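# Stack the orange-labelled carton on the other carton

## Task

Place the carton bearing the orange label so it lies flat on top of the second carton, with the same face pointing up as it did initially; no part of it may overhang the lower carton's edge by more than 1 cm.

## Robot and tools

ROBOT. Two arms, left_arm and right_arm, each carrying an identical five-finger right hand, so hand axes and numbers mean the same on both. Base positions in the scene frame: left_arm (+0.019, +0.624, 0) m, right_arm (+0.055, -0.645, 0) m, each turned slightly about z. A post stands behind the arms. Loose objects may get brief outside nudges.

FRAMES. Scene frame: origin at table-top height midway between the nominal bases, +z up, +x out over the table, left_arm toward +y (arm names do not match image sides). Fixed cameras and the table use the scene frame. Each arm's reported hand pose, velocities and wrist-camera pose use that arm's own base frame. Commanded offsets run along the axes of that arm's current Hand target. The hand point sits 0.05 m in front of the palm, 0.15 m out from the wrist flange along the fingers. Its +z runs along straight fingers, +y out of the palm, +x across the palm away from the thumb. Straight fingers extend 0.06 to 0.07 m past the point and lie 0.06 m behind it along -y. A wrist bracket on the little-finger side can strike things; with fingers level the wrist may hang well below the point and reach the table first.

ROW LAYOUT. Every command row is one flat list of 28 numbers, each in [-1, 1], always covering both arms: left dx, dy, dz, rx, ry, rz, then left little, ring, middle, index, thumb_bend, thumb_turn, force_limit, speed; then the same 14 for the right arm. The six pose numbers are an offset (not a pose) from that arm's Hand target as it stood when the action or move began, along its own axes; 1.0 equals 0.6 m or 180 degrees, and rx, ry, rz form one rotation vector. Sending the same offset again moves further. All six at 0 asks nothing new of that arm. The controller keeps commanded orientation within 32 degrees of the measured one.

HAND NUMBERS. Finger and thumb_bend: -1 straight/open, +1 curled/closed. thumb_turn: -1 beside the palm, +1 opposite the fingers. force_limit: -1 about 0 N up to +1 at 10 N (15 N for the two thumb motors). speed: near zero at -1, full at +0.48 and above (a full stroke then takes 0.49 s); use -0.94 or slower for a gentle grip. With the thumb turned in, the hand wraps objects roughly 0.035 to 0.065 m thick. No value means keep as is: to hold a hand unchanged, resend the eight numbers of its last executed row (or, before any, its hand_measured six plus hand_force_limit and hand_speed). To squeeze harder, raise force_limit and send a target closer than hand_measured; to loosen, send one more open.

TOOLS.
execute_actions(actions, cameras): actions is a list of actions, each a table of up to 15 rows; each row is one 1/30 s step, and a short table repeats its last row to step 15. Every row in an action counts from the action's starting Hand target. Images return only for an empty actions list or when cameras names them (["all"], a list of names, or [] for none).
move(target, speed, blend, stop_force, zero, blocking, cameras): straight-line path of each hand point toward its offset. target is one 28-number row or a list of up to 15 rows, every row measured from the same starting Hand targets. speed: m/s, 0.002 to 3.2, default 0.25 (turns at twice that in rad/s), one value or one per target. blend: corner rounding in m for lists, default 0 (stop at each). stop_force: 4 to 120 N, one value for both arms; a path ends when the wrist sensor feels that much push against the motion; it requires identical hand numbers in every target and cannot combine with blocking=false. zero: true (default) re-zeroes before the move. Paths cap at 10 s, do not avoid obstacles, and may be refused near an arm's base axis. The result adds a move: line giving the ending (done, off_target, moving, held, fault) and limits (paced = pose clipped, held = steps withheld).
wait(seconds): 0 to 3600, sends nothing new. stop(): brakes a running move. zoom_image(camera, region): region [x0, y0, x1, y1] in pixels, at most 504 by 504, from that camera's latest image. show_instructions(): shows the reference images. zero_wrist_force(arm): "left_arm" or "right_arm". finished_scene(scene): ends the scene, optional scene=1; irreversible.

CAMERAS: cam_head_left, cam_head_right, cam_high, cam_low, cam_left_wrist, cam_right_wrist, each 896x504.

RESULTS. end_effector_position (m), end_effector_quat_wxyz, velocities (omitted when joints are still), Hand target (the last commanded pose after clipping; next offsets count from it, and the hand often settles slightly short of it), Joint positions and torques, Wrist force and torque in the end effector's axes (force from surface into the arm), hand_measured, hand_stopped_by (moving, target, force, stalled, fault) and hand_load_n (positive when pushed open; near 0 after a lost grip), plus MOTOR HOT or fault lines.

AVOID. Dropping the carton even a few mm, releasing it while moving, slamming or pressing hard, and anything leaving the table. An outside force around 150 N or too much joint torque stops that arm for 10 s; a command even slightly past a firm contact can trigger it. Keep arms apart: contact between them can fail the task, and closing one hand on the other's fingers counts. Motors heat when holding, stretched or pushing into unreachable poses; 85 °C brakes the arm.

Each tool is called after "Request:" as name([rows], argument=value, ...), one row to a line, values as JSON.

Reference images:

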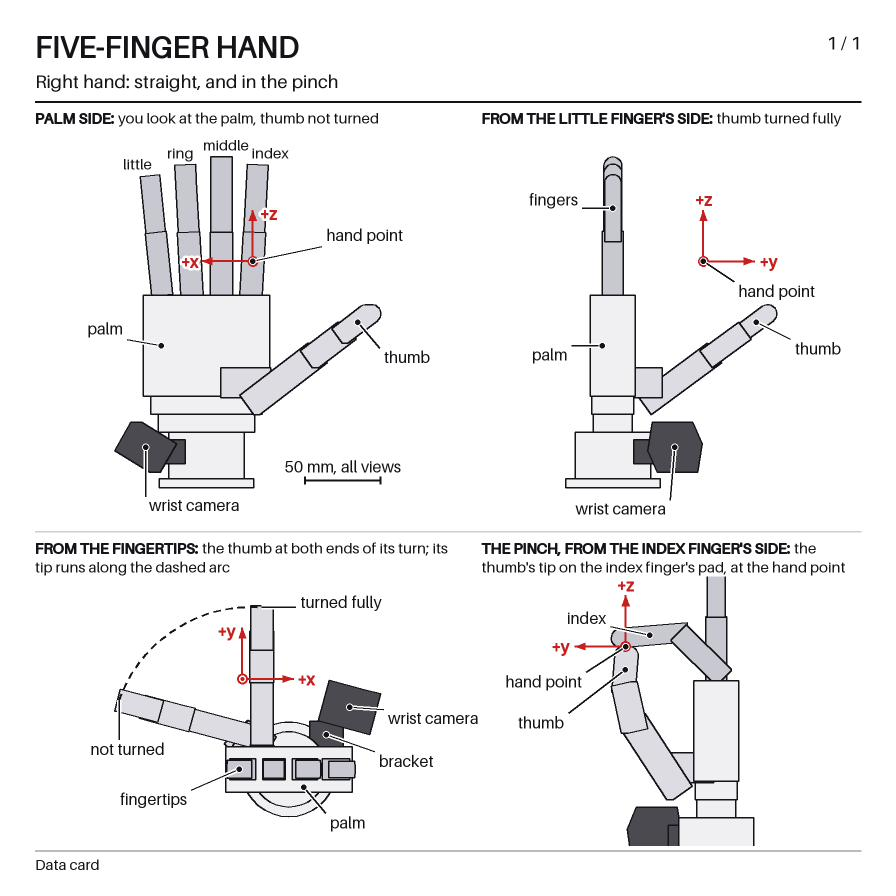

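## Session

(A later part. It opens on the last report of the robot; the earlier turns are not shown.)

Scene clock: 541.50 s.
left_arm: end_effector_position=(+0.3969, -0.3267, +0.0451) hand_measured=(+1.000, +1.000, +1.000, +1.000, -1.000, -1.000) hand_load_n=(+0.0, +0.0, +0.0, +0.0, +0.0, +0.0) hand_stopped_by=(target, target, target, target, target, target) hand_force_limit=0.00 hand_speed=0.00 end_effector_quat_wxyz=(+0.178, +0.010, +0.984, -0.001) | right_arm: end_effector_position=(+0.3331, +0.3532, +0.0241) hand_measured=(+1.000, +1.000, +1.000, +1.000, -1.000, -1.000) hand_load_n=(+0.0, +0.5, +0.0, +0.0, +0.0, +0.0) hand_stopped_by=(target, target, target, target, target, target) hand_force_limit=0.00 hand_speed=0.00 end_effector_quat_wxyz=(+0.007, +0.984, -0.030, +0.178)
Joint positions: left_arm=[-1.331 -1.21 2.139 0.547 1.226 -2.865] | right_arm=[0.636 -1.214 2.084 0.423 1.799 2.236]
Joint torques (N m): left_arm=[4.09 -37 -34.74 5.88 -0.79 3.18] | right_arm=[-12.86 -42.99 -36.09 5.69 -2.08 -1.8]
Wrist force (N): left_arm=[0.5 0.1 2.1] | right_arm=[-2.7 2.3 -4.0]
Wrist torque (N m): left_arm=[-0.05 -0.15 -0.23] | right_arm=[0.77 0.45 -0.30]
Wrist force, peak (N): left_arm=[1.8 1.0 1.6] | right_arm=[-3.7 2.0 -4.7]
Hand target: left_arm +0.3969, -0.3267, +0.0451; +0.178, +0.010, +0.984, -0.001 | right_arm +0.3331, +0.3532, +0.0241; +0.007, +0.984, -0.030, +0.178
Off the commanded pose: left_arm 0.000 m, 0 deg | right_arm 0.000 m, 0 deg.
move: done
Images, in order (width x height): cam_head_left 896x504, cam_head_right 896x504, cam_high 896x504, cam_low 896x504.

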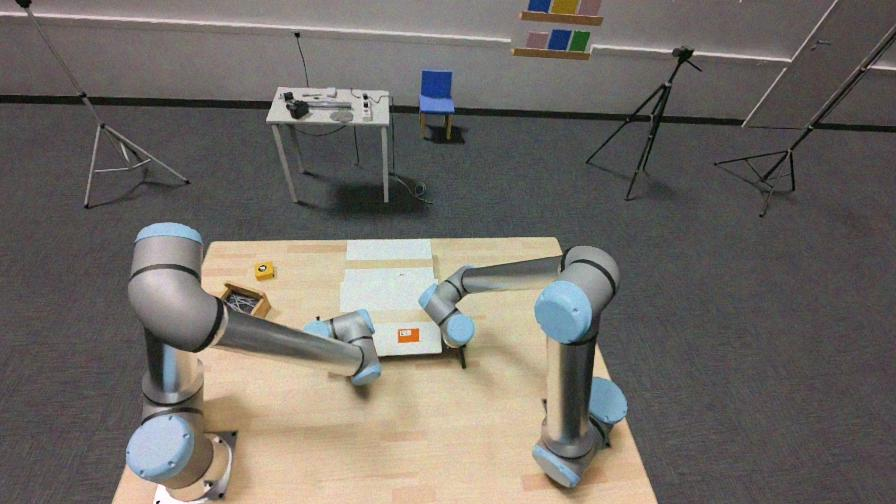

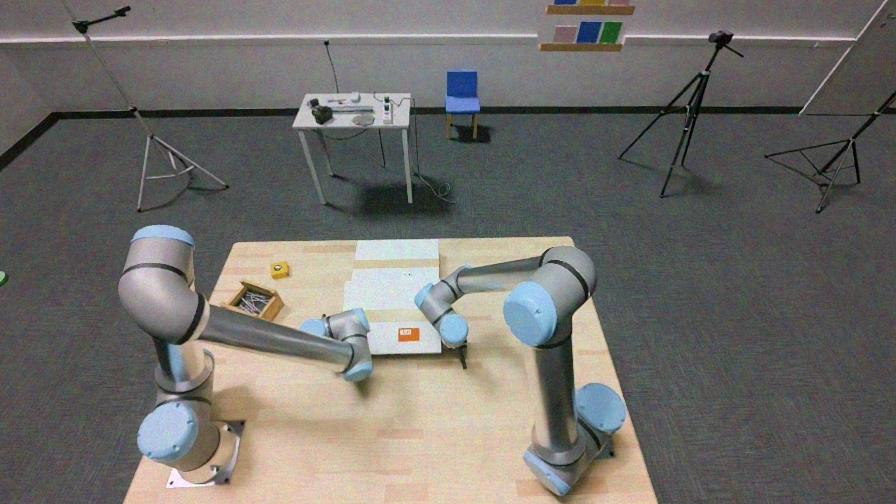

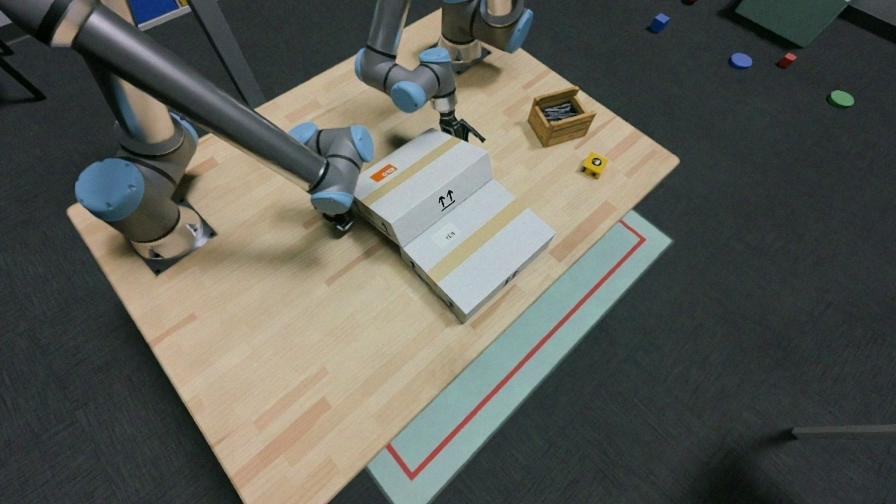

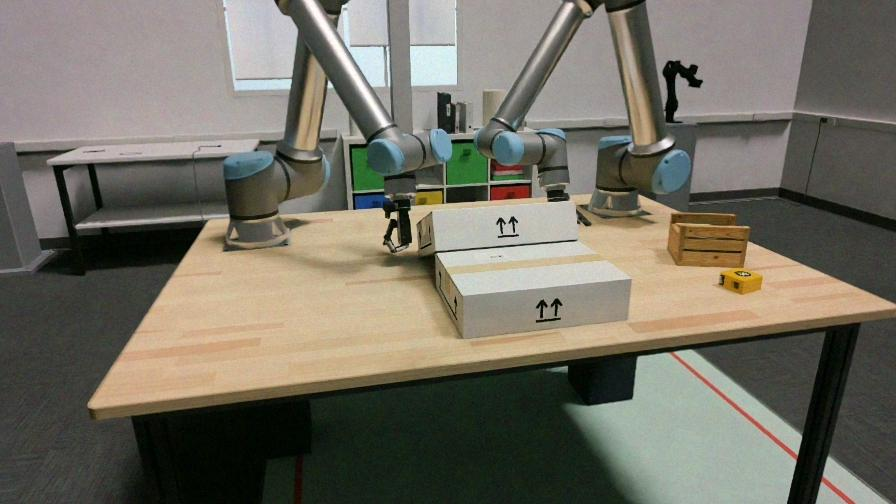

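Request:
move(target=[0,-0.03,0,0,0,0, 1,1,1,1,-1,-1, 0,0, 0,-0.03,0,0,0,0, 1,1,1,1,-1,-1, 0,0], speed=0.04, stop_force=8)

Request:
move(target=[0,-0.05,0,0,0,0, 1,1,1,1,-1,-1, 0,0, 0,-0.05,0,0,0,0, 1,1,1,1,-1,-1, 0,0], speed=0.008, stop_force=8)

Request:
move(target=[0,-0.02,0,0,0,0, 1,1,1,1,-1,-1, 0,0, 0,-0.02,0,0,0,0, 1,1,1,1,-1,-1, 0,0], speed=0.003, stop_force=54, zero=false, cameras=["cam_head_left","cam_high","cam_low"])

Request:
zoom_image(camera="cam_high", region=[320, 90, 600, 330])

Scene clock: 547.90 s.
left_arm: end_effector_position=(+0.3966, -0.3447, +0.0451) hand_measured=(+1.000, +1.000, +1.000, +1.000, -1.000, -1.000) hand_load_n=(+0.0, +0.0, +0.0, +0.0, +0.0, +0.0) hand_stopped_by=(target, target, target, target, target, target) hand_force_limit=0.00 hand_speed=0.00 end_effector_quat_wxyz=(+0.178, +0.010, +0.984, -0.001) | right_arm: end_effector_position=(+0.3342, +0.3712, +0.0240) hand_measured=(+1.000, +1.000, +1.000, +1.000, -1.000, -1.000) hand_load_n=(+0.0, +0.0, +0.0, +0.0, +0.0, +0.0) hand_stopped_by=(target, target, target, target, target, target) hand_force_limit=0.00 hand_speed=0.00 end_effector_quat_wxyz=(+0.007, +0.984, -0.030, +0.178)
Joint positions: left_arm=[-1.341 -1.191 2.11 0.562 1.225 -2.876] | right_arm=[0.665 -1.192 2.052 0.44 1.807 2.264]
Joint torques (N m): left_arm=[14.05 -62.26 -9.7 1.85 -1.97 2.37] | right_arm=[-11.62 -60.81 -17.52 0.9 -1.99 -1.61]
Wrist force (N): left_arm=[0.7 0.7 1.7] | right_arm=[-2.8 2.4 -4.6]
Wrist torque (N m): left_arm=[0.05 -0.16 0.10] | right_arm=[0.83 0.50 -0.34]
Wrist force, peak (N): left_arm=[1.0 0.7 2.3] | right_arm=[-3.5 2.3 -5.0]
Hand target: left_arm +0.3966, -0.3447, +0.0451; +0.178, +0.010, +0.984, -0.001 | right_arm +0.3342, +0.3712, +0.0240; +0.007, +0.984, -0.030, +0.178
Off the commanded pose: left_arm 0.000 m, 0 deg | right_arm 0.000 m, 0 deg.
move: done

Scene clock: 550.23 s.
left_arm: end_effector_position=(+0.3964, -0.3550, +0.0451) hand_measured=(+1.000, +1.000, +1.000, +1.000, -1.000, -1.000) hand_load_n=(+0.0, +0.0, +0.0, +0.0, +0.0, +0.0) hand_stopped_by=(target, target, target, target, target, target) hand_force_limit=0.00 hand_speed=0.00 end_effector_quat_wxyz=(+0.178, +0.010, +0.984, -0.001) | right_arm: end_effector_position=(+0.3348, +0.3814, +0.0240) hand_measured=(+1.000, +1.000, +1.000, +1.000, -1.000, -1.000) hand_load_n=(+0.0, +0.0, +0.0, +0.0, +0.0, +0.0) hand_stopped_by=(target, target, target, target, target, target) hand_force_limit=0.00 hand_speed=0.00 end_effector_quat_wxyz=(+0.007, +0.984, -0.030, +0.178)
Joint positions: left_arm=[-1.346 -1.18 2.092 0.57 1.224 -2.882] | right_arm=[0.681 -1.18 2.033 0.45 1.811 2.28]
Joint torques (N m): left_arm=[8.9 -65.86 -15.5 0.11 0.74 2.47] | right_arm=[-8.13 -63.04 -20.1 0.16 -3.09 -1.94]
Wrist force (N): left_arm=[0.3 9.1 -0.8] | right_arm=[-0.6 9.7 -4.4]
Wrist torque (N m): left_arm=[0.82 0.00 0.54] | right_arm=[1.30 0.35 0.29]
Wrist force, peak (N): left_arm=[0.1 19.3 -2.6] | right_arm=[2.2 21.9 -7.6]
Hand target: left_arm +0.3964, -0.3550, +0.0451; +0.178, +0.010, +0.984, -0.001 (not the last commanded pose) | right_arm +0.3348, +0.3814, +0.0240; +0.007, +0.984, -0.030, +0.178 (not the last commanded pose)
Off the commanded pose: left_arm 0.020 m, 0 deg | right_arm 0.020 m, 0 deg.
move: contact (left_arm, right_arm)

Scene clock: 551.47 s.
left_arm: end_effector_position=(+0.3963, -0.3557, +0.0451) hand_measured=(+1.000, +1.000, +1.000, +1.000, -1.000, -1.000) hand_load_n=(+0.0, +0.0, +0.0, +0.0, +0.0, +0.0) hand_stopped_by=(target, target, target, target, target, target) hand_force_limit=0.00 hand_speed=0.00 end_effector_quat_wxyz=(+0.178, +0.010, +0.984, +0.000) | right_arm: end_effector_position=(+0.3348, +0.3822, +0.0240) hand_measured=(+1.000, +1.000, +1.000, +1.000, -1.000, -1.000) hand_load_n=(+0.0, +0.0, +0.0, +0.0, -0.5, +0.0) hand_stopped_by=(target, target, target, target, target, target) hand_force_limit=0.00 hand_speed=0.00 end_effector_quat_wxyz=(+0.007, +0.984, -0.030, +0.178)
Joint positions: left_arm=[-1.347 -1.179 2.091 0.571 1.224 -2.882] | right_arm=[0.682 -1.179 2.032 0.452 1.812 2.281]
Joint torques (N m): left_arm=[-9.49 -63.39 -45.26 -11.42 2.88 2.27] | right_arm=[13 -59.74 -36.05 -5.8 -12.96 -2.75]
Wrist force (N): left_arm=[-0.6 56.6 -10.9] | right_arm=[10.5 57.6 -10.0]
Wrist torque (N m): left_arm=[4.57 0.22 2.04] | right_arm=[4.70 0.10 3.29]
Wrist force, peak (N): left_arm=[-0.2 62.2 -10.7] | right_arm=[11.1 63.2 -11.1]
Hand target: left_arm +0.3963, -0.3557, +0.0451; +0.178, +0.010, +0.984, +0.000 (not the last commanded pose) | right_arm +0.3348, +0.3822, +0.0240; +0.007, +0.984, -0.030, +0.178 (not the last commanded pose)
Off the commanded pose: left_arm 0.011 m, 0 deg | right_arm 0.011 m, 0 deg.
move: contact (left_arm, right_arm)

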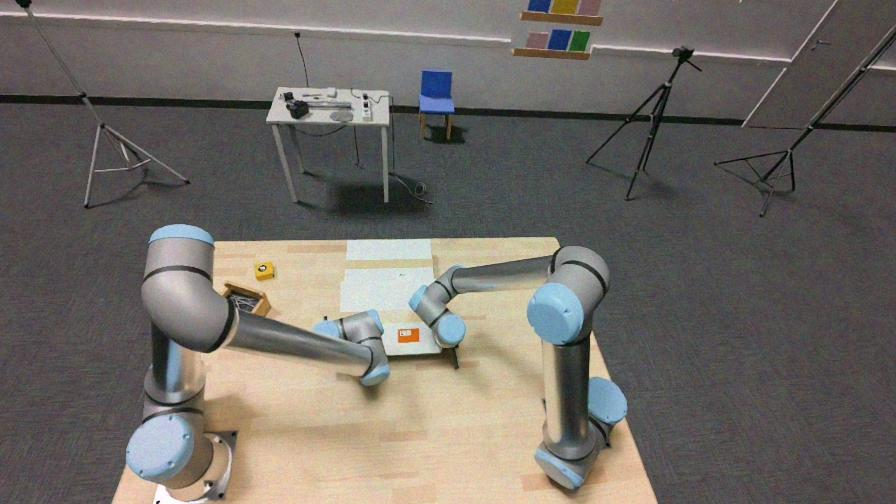

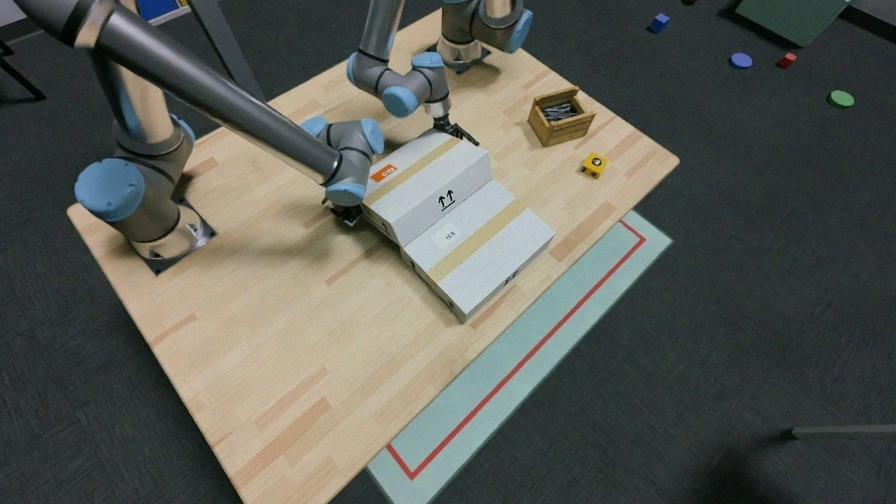

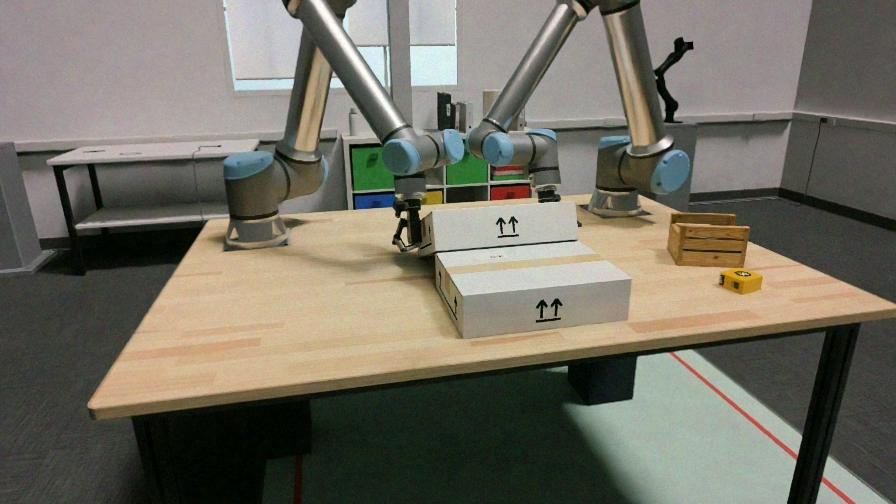

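Scaled by 1.800 from the camera's image (finer frame: 1280x720).

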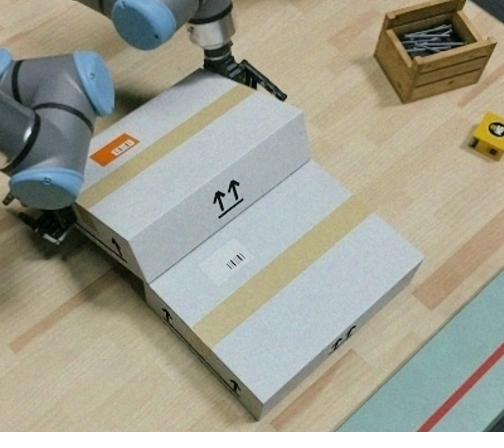

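Request:
move(target=[-0.00209,0,-0.0129,0,0.01389,0, 1,1,1,1,-1,-1, 0,0, 0.00227,0,-0.01726,0,-0.01389,0, 1,1,1,1,-1,-1, 0,0], speed=0.02)

Scene clock: 559.77 s.
left_arm: end_effector_position=(+0.3948, -0.3557, +0.0528) hand_measured=(+1.000, +1.000, +1.000, +1.000, -1.000, -1.000) hand_load_n=(+0.0, +0.0, +0.0, +0.0, +0.0, +0.0) hand_stopped_by=(target, target, target, target, target, target) hand_force_limit=0.00 hand_speed=0.00 end_effector_quat_wxyz=(+0.156, +0.010, +0.988, +0.000) | right_arm: end_effector_position=(+0.3325, +0.3824, +0.0343) hand_measured=(+1.000, +1.000, +1.000, +1.000, -1.000, -1.000) hand_load_n=(+0.0, +0.0, +0.0, +0.0, +0.0, +0.0) hand_stopped_by=(target, target, target, target, target, target) hand_force_limit=0.00 hand_speed=0.00 end_effector_quat_wxyz=(+0.006, +0.987, -0.030, +0.156)
Joint positions: left_arm=[-1.328 -1.19 2.075 0.604 1.268 -2.866] | right_arm=[0.67 -1.185 2.017 0.504 1.78 2.277]
Joint torques (N m): left_arm=[-22.44 -59.5 -65.82 -8.25 -1.79 0.33] | right_arm=[18.66 -62.32 -57.19 -6.71 -5.13 -1.67]
Wrist force (N): left_arm=[11.1 53.2 6.5] | right_arm=[-9.5 54.9 2.2]
Wrist torque (N m): left_arm=[3.09 -1.06 2.62] | right_arm=[3.66 0.85 1.90]
Wrist force, peak (N): left_arm=[-0.6 57.1 -11.0] | right_arm=[10.6 57.5 -9.8]
Hand target: left_arm +0.3948, -0.3557, +0.0528; +0.156, +0.010, +0.988, +0.000 | right_arm +0.3325, +0.3823, +0.0342; +0.006, +0.987, -0.030, +0.156
Off the commanded pose: left_arm 0.000 m, 0 deg | right_arm 0.000 m, 0 deg.
move: done

Request:
wait(seconds=0.1, cameras=["cam_head_left","cam_high","cam_low"])

Request:
zoom_image(camera="cam_high", region=[320, 90, 600, 330])

Request:
zoom_image(camera="cam_low", region=[380, 140, 660, 340])

Scene clock: 564.77 s.
left_arm: end_effector_position=(+0.3948, -0.3557, +0.0528) hand_measured=(+1.000, +1.000, +1.000, +1.000, -1.000, -1.000) hand_load_n=(+0.0, +0.0, +0.0, +0.0, +0.0, +0.0) hand_stopped_by=(target, target, target, target, target, target) hand_force_limit=0.00 hand_speed=0.00 end_effector_quat_wxyz=(+0.156, +0.010, +0.988, +0.000) | right_arm: end_effector_position=(+0.3325, +0.3823, +0.0342) hand_measured=(+1.000, +1.000, +1.000, +1.000, -1.000, -1.000) hand_load_n=(+0.0, +0.0, +0.0, +0.0, +0.0, +0.0) hand_stopped_by=(target, target, target, target, target, target) hand_force_limit=0.00 hand_speed=0.00 end_effector_quat_wxyz=(+0.006, +0.987, -0.030, +0.156)
Joint positions: left_arm=[-1.328 -1.19 2.076 0.604 1.268 -2.867] | right_arm=[0.67 -1.184 2.017 0.503 1.78 2.277]
Joint torques (N m): left_arm=[-24.81 -49.32 -49.27 -6.56 -1.16 -2.91] | right_arm=[26.98 -53.27 -48.35 -4.04 -4.87 0.16]
Wrist force (N): left_arm=[10.9 52.8 7.6] | right_arm=[-8.6 55.2 2.1]
Wrist torque (N m): left_arm=[2.96 -1.12 2.59] | right_arm=[3.79 0.73 1.99]
Wrist force, peak (N): left_arm=[12.2 55.7 7.8] | right_arm=[-10.4 56.5 1.2]
Hand target: left_arm +0.3948, -0.3557, +0.0528; +0.156, +0.010, +0.988, +0.000 | right_arm +0.3325, +0.3823, +0.0342; +0.006, +0.987, -0.030, +0.156
Off the commanded pose: left_arm 0.000 m, 0 deg | right_arm 0.000 m, 0 deg.
wait: 0.10 s; at rest from the start

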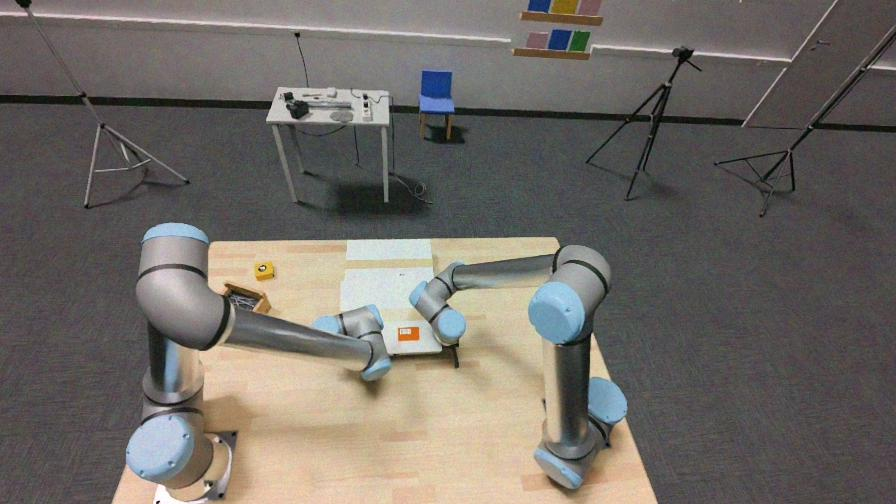

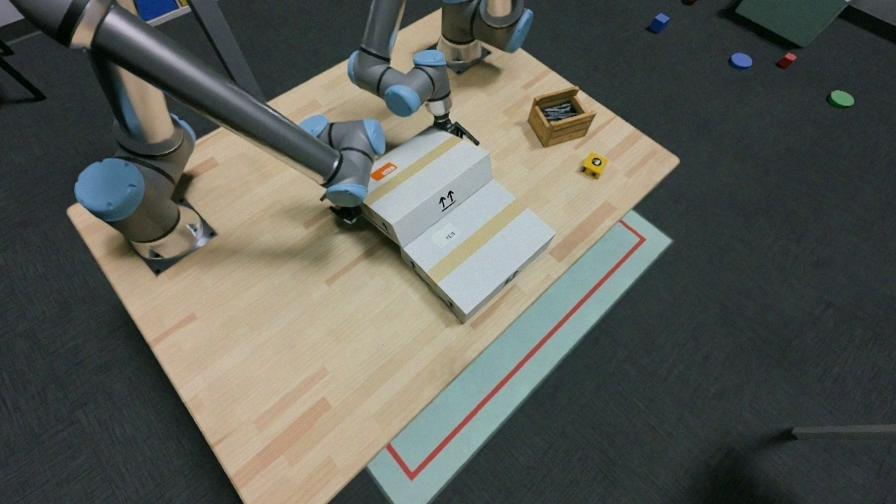

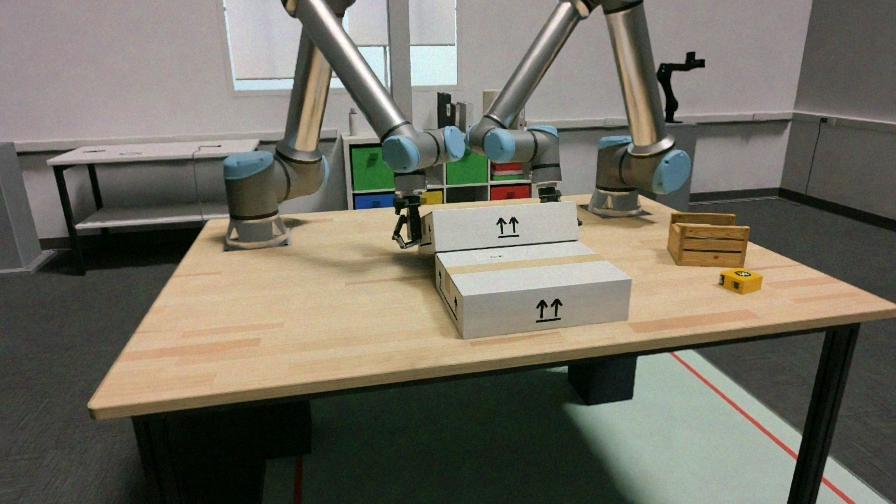

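Scaled by 1.800 from the camera's image (finer frame: 1280x720).

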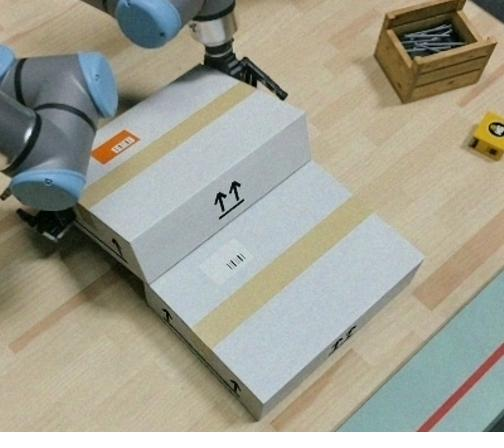

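Scaled by 1.800 from the camera's image (finer frame: 1280x720).

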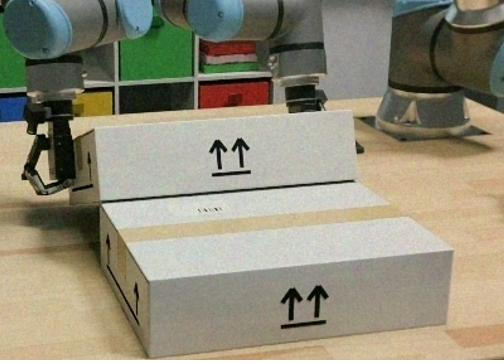

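Request:
move(target=[-0.00129,0,-0.0132,0,0.01389,0, 1,1,1,1,-1,-1, 0,0, 0.00147,0,-0.01756,0,-0.01389,0, 1,1,1,1,-1,-1, 0,0], speed=0.02)

Scene clock: 572.70 s.
left_arm: end_effector_position=(+0.3931, -0.3557, +0.0606) hand_measured=(+1.000, +1.000, +1.000, +1.000, -1.000, -1.000) hand_load_n=(+0.0, +0.0, +0.0, +0.0, -0.5, +0.0) hand_stopped_by=(target, target, target, target, target, target) hand_force_limit=0.00 hand_speed=0.00 end_effector_quat_wxyz=(+0.134, +0.010, +0.991, +0.000) | right_arm: end_effector_position=(+0.3301, +0.3825, +0.0446) hand_measured=(+1.000, +1.000, +1.000, +1.000, -1.000, -1.000) hand_load_n=(+0.0, +0.0, +0.0, +0.0, +0.0, +0.0) hand_stopped_by=(target, target, target, target, target, target) hand_force_limit=0.00 hand_speed=0.00 end_effector_quat_wxyz=(+0.005, +0.990, -0.030, +0.134)
Joint positions: left_arm=[-1.309 -1.2 2.059 0.637 1.311 -2.851] | right_arm=[0.657 -1.189 2.002 0.555 1.749 2.271]
Joint torques (N m): left_arm=[-23.59 -58.88 -67.02 -9.31 -0.92 0.34] | right_arm=[20.16 -61.38 -59.38 -7.69 -5.76 -1.62]
Wrist force (N): left_arm=[11.1 56.7 8.0] | right_arm=[-9.4 59.9 -0.3]
Wrist torque (N m): left_arm=[3.13 -1.38 2.83] | right_arm=[4.19 0.94 2.04]
Wrist force, peak (N): left_arm=[10.7 56.9 7.8] | right_arm=[-9.4 59.9 -0.3]
Hand target: left_arm +0.3931, -0.3557, +0.0605; +0.134, +0.010, +0.991, +0.000 | right_arm +0.3301, +0.3825, +0.0445; +0.005, +0.990, -0.030, +0.134
Off the commanded pose: left_arm 0.000 m, 0 deg | right_arm 0.000 m, 0 deg.
move: done

Request:
move(target=[0.0002,0,-0.0134,0,0.01389,0, 1,1,1,1,-1,-1, 0,0, -0.0002,0,-0.0178,0,-0.01389,0, 1,1,1,1,-1,-1, 0,0], speed=0.02, cameras=["cam_head_left","cam_high","cam_low"])

Request:
zoom_image(camera="cam_high", region=[320, 90, 600, 330])

Request:
zoom_image(camera="cam_low", region=[380, 140, 660, 340])

Scene clock: 581.47 s.
left_arm: end_effector_position=(+0.3909, -0.3556, +0.0683) hand_measured=(+1.000, +1.000, +1.000, +1.000, -1.000, -1.000) hand_load_n=(+0.0, +0.5, +0.0, +0.0, -0.5, +0.0) hand_stopped_by=(target, target, target, target, target, target) hand_force_limit=0.00 hand_speed=0.00 end_effector_quat_wxyz=(+0.113, +0.010, +0.994, +0.000) | right_arm: end_effector_position=(+0.3271, +0.3827, +0.0548) hand_measured=(+1.000, +1.000, +1.000, +1.000, -1.000, -1.000) hand_load_n=(-0.5, +0.0, +0.0, +0.0, +0.0, +0.0) hand_stopped_by=(target, target, target, target, target, target) hand_force_limit=0.00 hand_speed=0.00 end_effector_quat_wxyz=(+0.005, +0.993, -0.030, +0.113)
Joint positions: left_arm=[-1.292 -1.208 2.044 0.67 1.354 -2.836] | right_arm=[0.646 -1.193 1.987 0.605 1.719 2.266]
Joint torques (N m): left_arm=[-26.67 -61.08 -72.5 -10.59 0.49 0.24] | right_arm=[25.17 -64.11 -55.51 -5.77 -8.17 -1.87]
Wrist force (N): left_arm=[5.0 63.9 10.6] | right_arm=[0.5 65.2 1.9]
Wrist torque (N m): left_arm=[3.32 -1.14 2.75] | right_arm=[4.40 0.26 2.82]
Wrist force, peak (N): left_arm=[5.2 64.4 11.4] | right_arm=[0.4 65.5 1.8]
Hand target: left_arm +0.3908, -0.3556, +0.0682; +0.113, +0.010, +0.994, +0.000 | right_arm +0.3271, +0.3827, +0.0548; +0.005, +0.993, -0.030, +0.113
Off the commanded pose: left_arm 0.000 m, 0 deg | right_arm 0.000 m, 0 deg.
move: done

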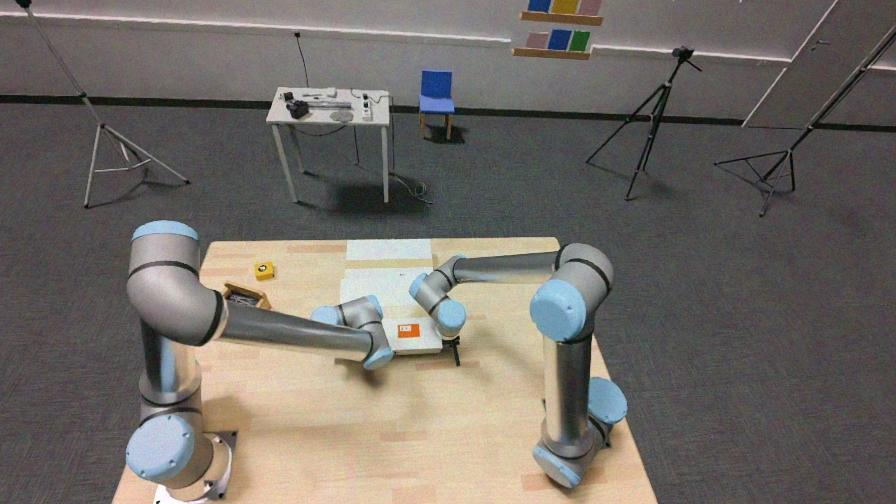

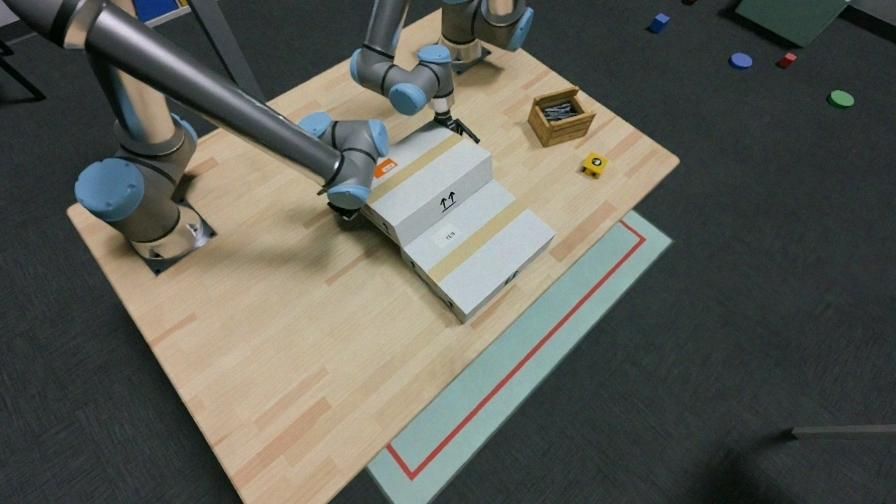

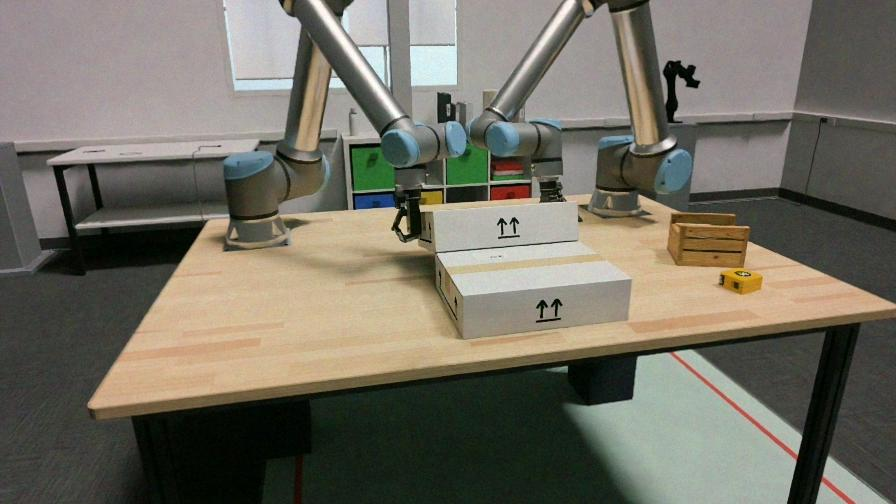

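Scaled by 1.800 from the camera's image (finer frame: 1280x720).

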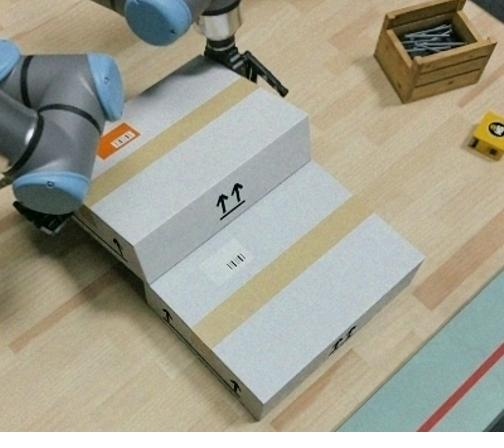

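Scaled by 1.800 from the camera's image (finer frame: 1280x720).

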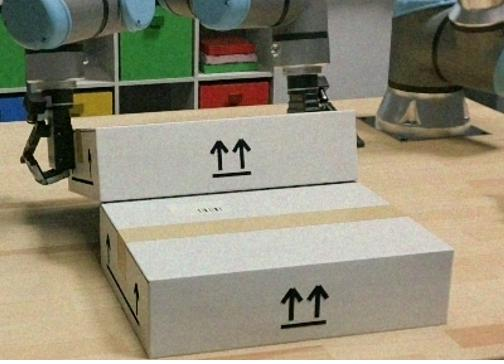

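Request:
move(target=[-0.0008,0.0002,-0.0132,0,0.01389,0, 1,1,1,1,-1,-1, 0,0, 0.0009,0.0002,-0.01756,0,-0.01389,0, 1,1,1,1,-1,-1, 0,0], speed=0.02)

Request:
move(target=[-0.0008,0.0002,-0.0132,0,0.01389,0, 1,1,1,1,-1,-1, 0,0, 0.0009,0.0002,-0.01756,0,-0.01389,0, 1,1,1,1,-1,-1, 0,0], speed=0.02)

Scene clock: 586.70 s.
left_arm: end_effector_position=(+0.3896, -0.3555, +0.0761) hand_measured=(+1.000, +1.000, +1.000, +1.000, -1.000, -1.000) hand_load_n=(+0.0, +0.0, +0.0, +0.0, +0.0, +0.0) hand_stopped_by=(target, target, target, target, target, target) hand_force_limit=0.00 hand_speed=0.00 end_effector_quat_wxyz=(+0.091, +0.010, +0.996, +0.000) | right_arm: end_effector_position=(+0.3253, +0.3828, +0.0652) hand_measured=(+1.000, +1.000, +1.000, +1.000, -1.000, -1.000) hand_load_n=(+0.0, +0.0, +0.0, +0.0, +0.0, +0.0) hand_stopped_by=(target, target, target, target, target, target) hand_force_limit=0.00 hand_speed=0.00 end_effector_quat_wxyz=(+0.004, +0.995, -0.030, +0.091)
Joint positions: left_arm=[-1.273 -1.214 2.026 0.703 1.397 -2.819] | right_arm=[0.634 -1.195 1.972 0.655 1.689 2.258]
Joint torques (N m): left_arm=[-27.18 -64.1 -69.25 -9.32 0.69 -0.28] | right_arm=[23.56 -63.87 -54.89 -5.9 -7.47 -1.07]
Wrist force (N): left_arm=[6.6 60.5 10.7] | right_arm=[-2.7 62.1 -0.7]
Wrist torque (N m): left_arm=[3.01 -1.28 2.76] | right_arm=[4.42 0.68 2.33]
Wrist force, peak (N): left_arm=[7.3 66.8 11.2] | right_arm=[-1.6 67.2 1.1]
Hand target: left_arm +0.3895, -0.3555, +0.0761; +0.091, +0.010, +0.996, +0.000 | right_arm +0.3253, +0.3827, +0.0651; +0.004, +0.995, -0.030, +0.091
Off the commanded pose: left_arm 0.000 m, 0 deg | right_arm 0.000 m, 0 deg.
move: done

Scene clock: 588.03 s.
left_arm: end_effector_position=(+0.3886, -0.3554, +0.0840) hand_measured=(+1.000, +1.000, +1.000, +1.000, -1.000, -1.000) hand_load_n=(+0.0, +0.0, +0.0, +0.0, -0.5, +0.0) hand_stopped_by=(target, target, target, target, target, target) hand_force_limit=0.00 hand_speed=0.00 end_effector_quat_wxyz=(+0.069, +0.010, +0.998, +0.001) | right_arm: end_effector_position=(+0.3239, +0.3828, +0.0757) hand_measured=(+1.000, +1.000, +1.000, +1.000, -1.000, -1.000) hand_load_n=(+0.0, +0.0, +0.0, +0.0, +0.0, +0.0) hand_stopped_by=(target, target, target, target, target, target) hand_force_limit=0.00 hand_speed=0.00 end_effector_quat_wxyz=(+0.003, +0.997, -0.031, +0.069)
Joint positions: left_arm=[-1.253 -1.218 2.008 0.737 1.439 -2.801] | right_arm=[0.621 -1.196 1.956 0.704 1.66 2.248]
Joint torques (N m): left_arm=[-26.32 -66.95 -65.4 -8.11 0.67 -0.62] | right_arm=[21.7 -65.08 -53.05 -6.1 -6.96 -0.66]
Wrist force (N): left_arm=[5.7 56.2 12.8] | right_arm=[-3.8 59.1 -1.8]
Wrist torque (N m): left_arm=[2.58 -1.28 2.64] | right_arm=[4.31 0.86 2.08]
Wrist force, peak (N): left_arm=[6.4 61.2 11.0] | right_arm=[-3.2 62.9 -0.7]
Hand target: left_arm +0.3886, -0.3554, +0.0840; +0.069, +0.010, +0.998, +0.001 | right_arm +0.3239, +0.3827, +0.0756; +0.003, +0.997, -0.031, +0.069
Off the commanded pose: left_arm 0.000 m, 0 deg | right_arm 0.000 m, 0 deg.
move: done

Request:
move(target=[-0.0008,0.0001,-0.0132,0,0.01389,0, 1,1,1,1,-1,-1, 0,0, 0.0011,0.0001,-0.01780,0,-0.01389,0, 1,1,1,1,-1,-1, 0,0], speed=0.02, cameras=["cam_head_left","cam_high","cam_low"])

Request:
zoom_image(camera="cam_high", region=[320, 90, 600, 330])

Request:
zoom_image(camera="cam_low", region=[380, 140, 660, 340])

Scene clock: 593.63 s.
left_arm: end_effector_position=(+0.3880, -0.3554, +0.0919) hand_measured=(+1.000, +1.000, +1.000, +1.000, -1.000, -1.000) hand_load_n=(+0.0, +0.0, +0.0, +0.0, +0.0, +0.0) hand_stopped_by=(target, target, target, target, target, target) hand_force_limit=0.00 hand_speed=0.00 end_effector_quat_wxyz=(+0.047, +0.010, +0.999, +0.001) | right_arm: end_effector_position=(+0.3231, +0.3828, +0.0863) hand_measured=(+1.000, +1.000, +1.000, +1.000, -1.000, -1.000) hand_load_n=(+0.0, +0.0, +0.0, +0.0, -0.5, +0.0) hand_stopped_by=(target, target, target, target, target, target) hand_force_limit=0.00 hand_speed=0.00 end_effector_quat_wxyz=(+0.003, +0.998, -0.031, +0.047)
Joint positions: left_arm=[-1.232 -1.22 1.989 0.771 1.481 -2.782] | right_arm=[0.608 -1.195 1.939 0.754 1.632 2.238]
Joint torques (N m): left_arm=[-26.88 -67.15 -64.49 -8.45 1.26 -0.17] | right_arm=[24.06 -49.52 -54.34 -6.14 -6.7 -0.29]
Wrist force (N): left_arm=[4.7 56.2 11.2] | right_arm=[-7.2 59.1 -2.2]
Wrist torque (N m): left_arm=[2.74 -1.17 2.61] | right_arm=[4.30 1.21 1.77]
Wrist force, peak (N): left_arm=[7.1 58.9 12.0] | right_arm=[-5.0 60.5 -2.2]
Hand target: left_arm +0.3880, -0.3553, +0.0919; +0.048, +0.010, +0.999, +0.001 | right_arm +0.3231, +0.3827, +0.0863; +0.003, +0.998, -0.031, +0.048
Off the commanded pose: left_arm 0.000 m, 0 deg | right_arm 0.000 m, 0 deg.
move: done

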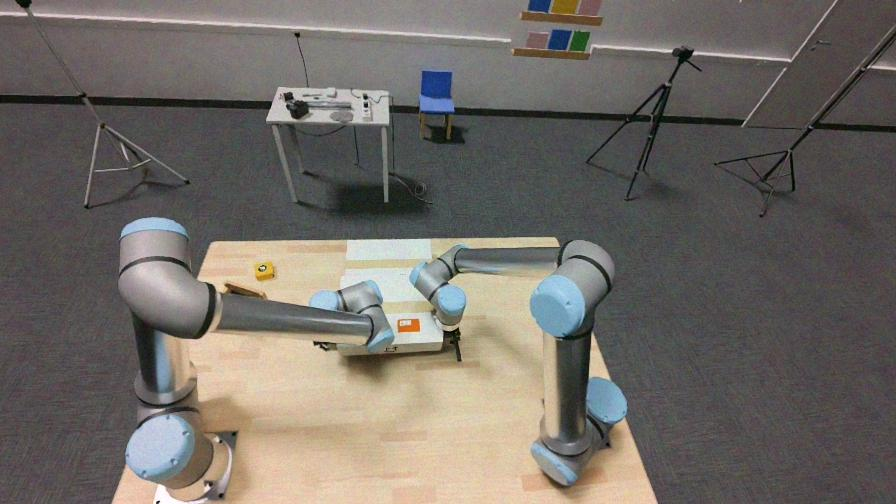

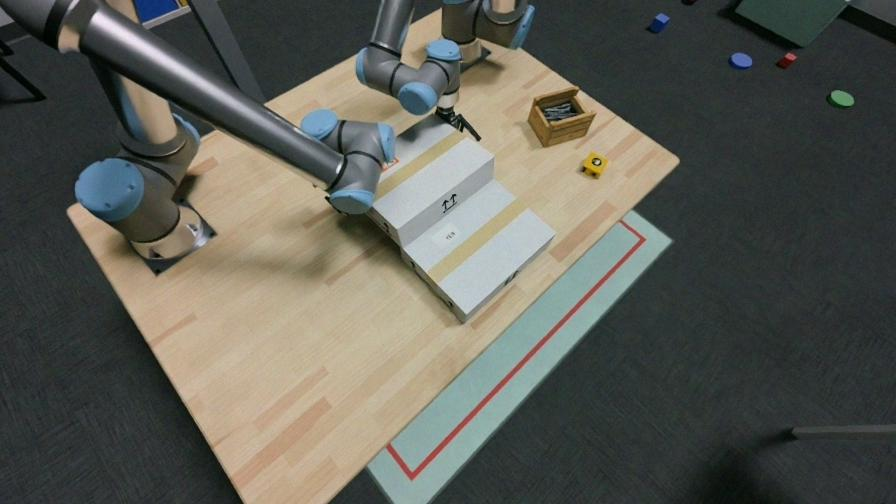

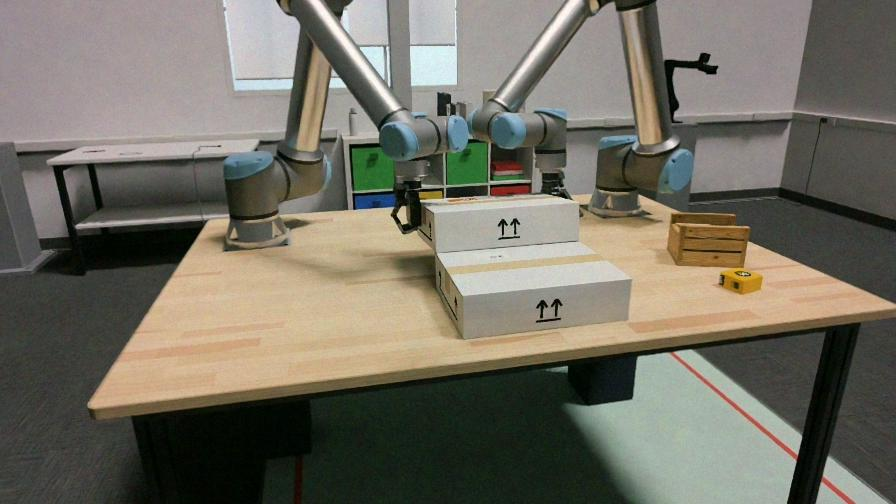

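Scaled by 1.800 from the camera's image (finer frame: 1280x720).

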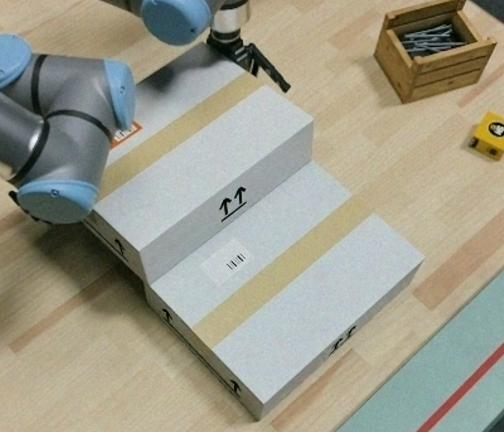

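Scaled by 1.800 from the camera's image (finer frame: 1280x720).

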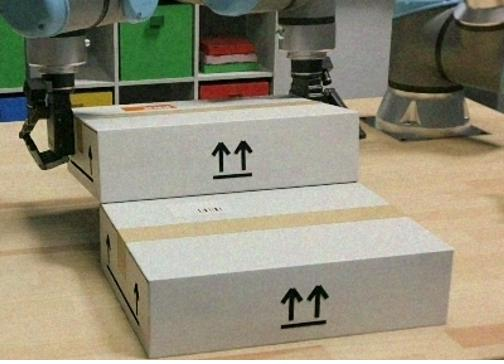

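Request:
move(target=[-0.0008,0.0001,-0.0132,0,0.01389,0, 1,1,1,1,-1,-1, 0,0, 0.0011,0.0001,-0.01780,0,-0.01389,0, 1,1,1,1,-1,-1, 0,0], speed=0.02)

Request:
move(target=[-0.0006,0.0001,-0.0104,0,0.01111,0, 1,1,1,1,-1,-1, 0,0, 0.0009,0.0001,-0.0139,0,-0.01111,0, 1,1,1,1,-1,-1, 0,0], speed=0.02, cameras=["cam_head_left","cam_high","cam_low"])

Request:
zoom_image(camera="cam_low", region=[380, 140, 660, 340])

Request:
zoom_image(camera="cam_head_left", region=[300, 220, 480, 400])

Scene clock: 598.90 s.
left_arm: end_effector_position=(+0.3877, -0.3553, +0.0999) hand_measured=(+1.000, +1.000, +1.000, +1.000, -1.000, -1.000) hand_load_n=(+0.0, +0.0, +0.0, +0.0, -0.5, +0.0) hand_stopped_by=(target, target, target, target, target, target) hand_force_limit=0.00 hand_speed=0.00 end_effector_quat_wxyz=(+0.026, +0.010, +1.000, +0.001) | right_arm: end_effector_position=(+0.3227, +0.3828, +0.0970) hand_measured=(+1.000, +1.000, +1.000, +1.000, -1.000, -1.000) hand_load_n=(+0.0, +0.0, +0.0, +0.0, +0.0, +0.0) hand_stopped_by=(target, target, target, target, target, target) hand_force_limit=0.00 hand_speed=0.00 end_effector_quat_wxyz=(+0.002, +0.999, -0.031, +0.026)
Joint positions: left_arm=[-1.211 -1.22 1.969 0.805 1.522 -2.762] | right_arm=[0.595 -1.194 1.922 0.803 1.604 2.226]
Joint torques (N m): left_arm=[-26.43 -59.59 -62.93 -7.58 1.55 -0.29] | right_arm=[19.2 -49.61 -55.82 -6.13 -6.64 0.02]
Wrist force (N): left_arm=[3.9 55.5 11.2] | right_arm=[-10.4 59.8 -2.4]
Wrist torque (N m): left_arm=[2.67 -1.04 2.57] | right_arm=[4.43 1.34 1.48]
Wrist force, peak (N): left_arm=[6.1 58.3 11.8] | right_arm=[-9.3 60.8 -2.9]
Hand target: left_arm +0.3877, -0.3553, +0.0998; +0.026, +0.010, +1.000, +0.001 | right_arm +0.3227, +0.3827, +0.0970; +0.002, +0.999, -0.031, +0.026
Off the commanded pose: left_arm 0.000 m, 0 deg | right_arm 0.000 m, 0 deg.
move: done

Scene clock: 600.03 s.
left_arm: end_effector_position=(+0.3878, -0.3553, +0.1061) hand_measured=(+1.000, +1.000, +1.000, +1.000, -1.000, -1.000) hand_load_n=(+0.0, +0.0, +0.0, +0.0, +0.0, +0.0) hand_stopped_by=(target, target, target, target, target, target) hand_force_limit=0.00 hand_speed=0.00 end_effector_quat_wxyz=(+0.008, +0.010, +1.000, +0.001) | right_arm: end_effector_position=(+0.3229, +0.3827, +0.1054) hand_measured=(+1.000, +1.000, +1.000, +1.000, -1.000, -1.000) hand_load_n=(+0.0, +0.0, +0.0, +0.0, +0.0, +0.0) hand_stopped_by=(target, target, target, target, target, target) hand_force_limit=0.00 hand_speed=0.00 end_effector_quat_wxyz=(+0.002, +0.999, -0.031, +0.008)
Joint positions: left_arm=[-1.195 -1.219 1.953 0.833 1.555 -2.746] | right_arm=[0.584 -1.191 1.908 0.842 1.583 2.216]
Joint torques (N m): left_arm=[-27.23 -50.47 -62.8 -7.16 2.34 -0.68] | right_arm=[21.95 -49.69 -54.55 -5.93 -8.01 0.13]
Wrist force (N): left_arm=[2.8 54.6 12.5] | right_arm=[-9.8 60.4 -3.9]
Wrist torque (N m): left_arm=[2.65 -0.98 2.36] | right_arm=[4.60 1.41 1.34]
Wrist force, peak (N): left_arm=[4.6 55.7 11.0] | right_arm=[-12.8 60.3 -4.8]
Hand target: left_arm +0.3877, -0.3553, +0.1060; +0.008, +0.010, +1.000, +0.001 | right_arm +0.3228, +0.3827, +0.1053; +0.002, +0.999, -0.031, +0.008
Off the commanded pose: left_arm 0.000 m, 0 deg | right_arm 0.000 m, 0 deg.
move: done

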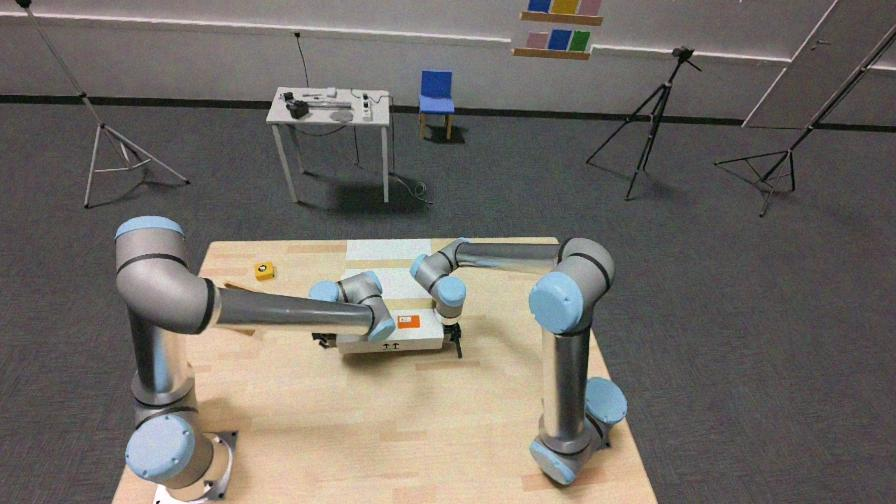

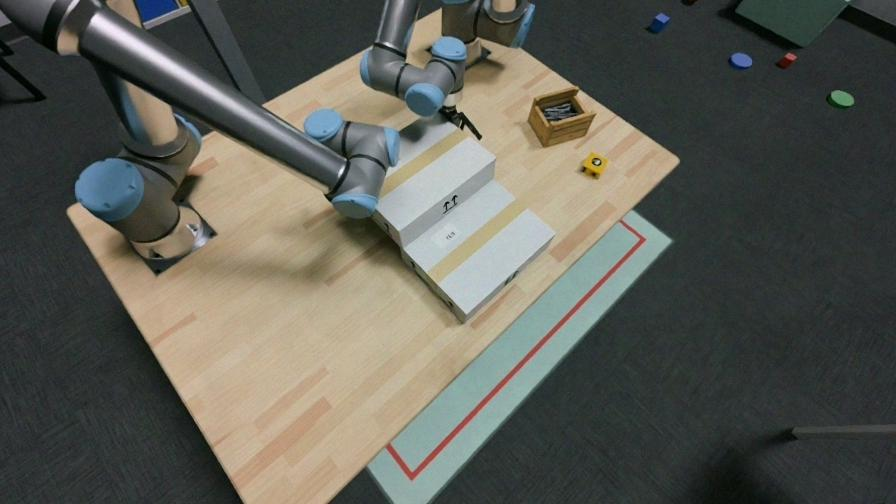

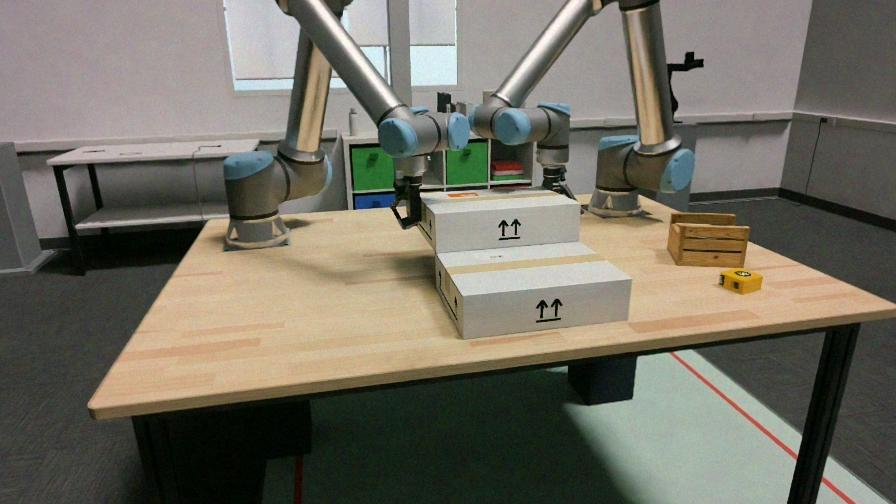

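Scaled by 1.800 from the camera's image (finer frame: 1280x720).

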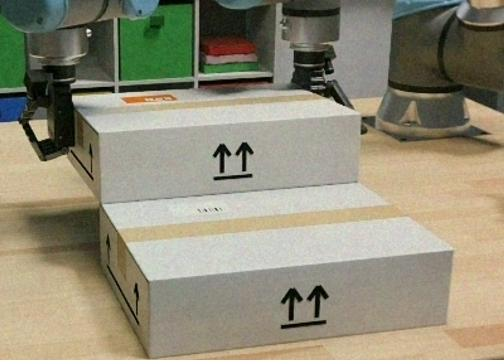

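Scaled by 2.800 from the camera's image (finer frame: 1280x720).

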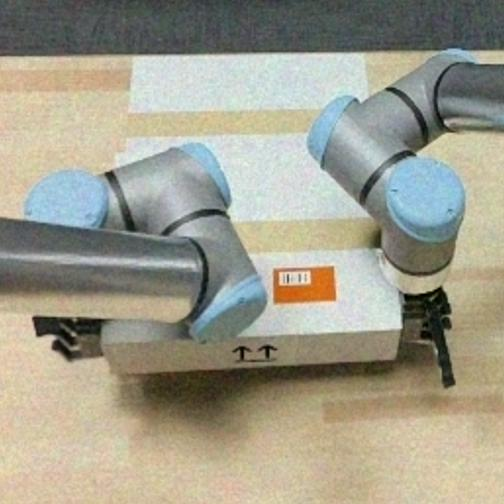

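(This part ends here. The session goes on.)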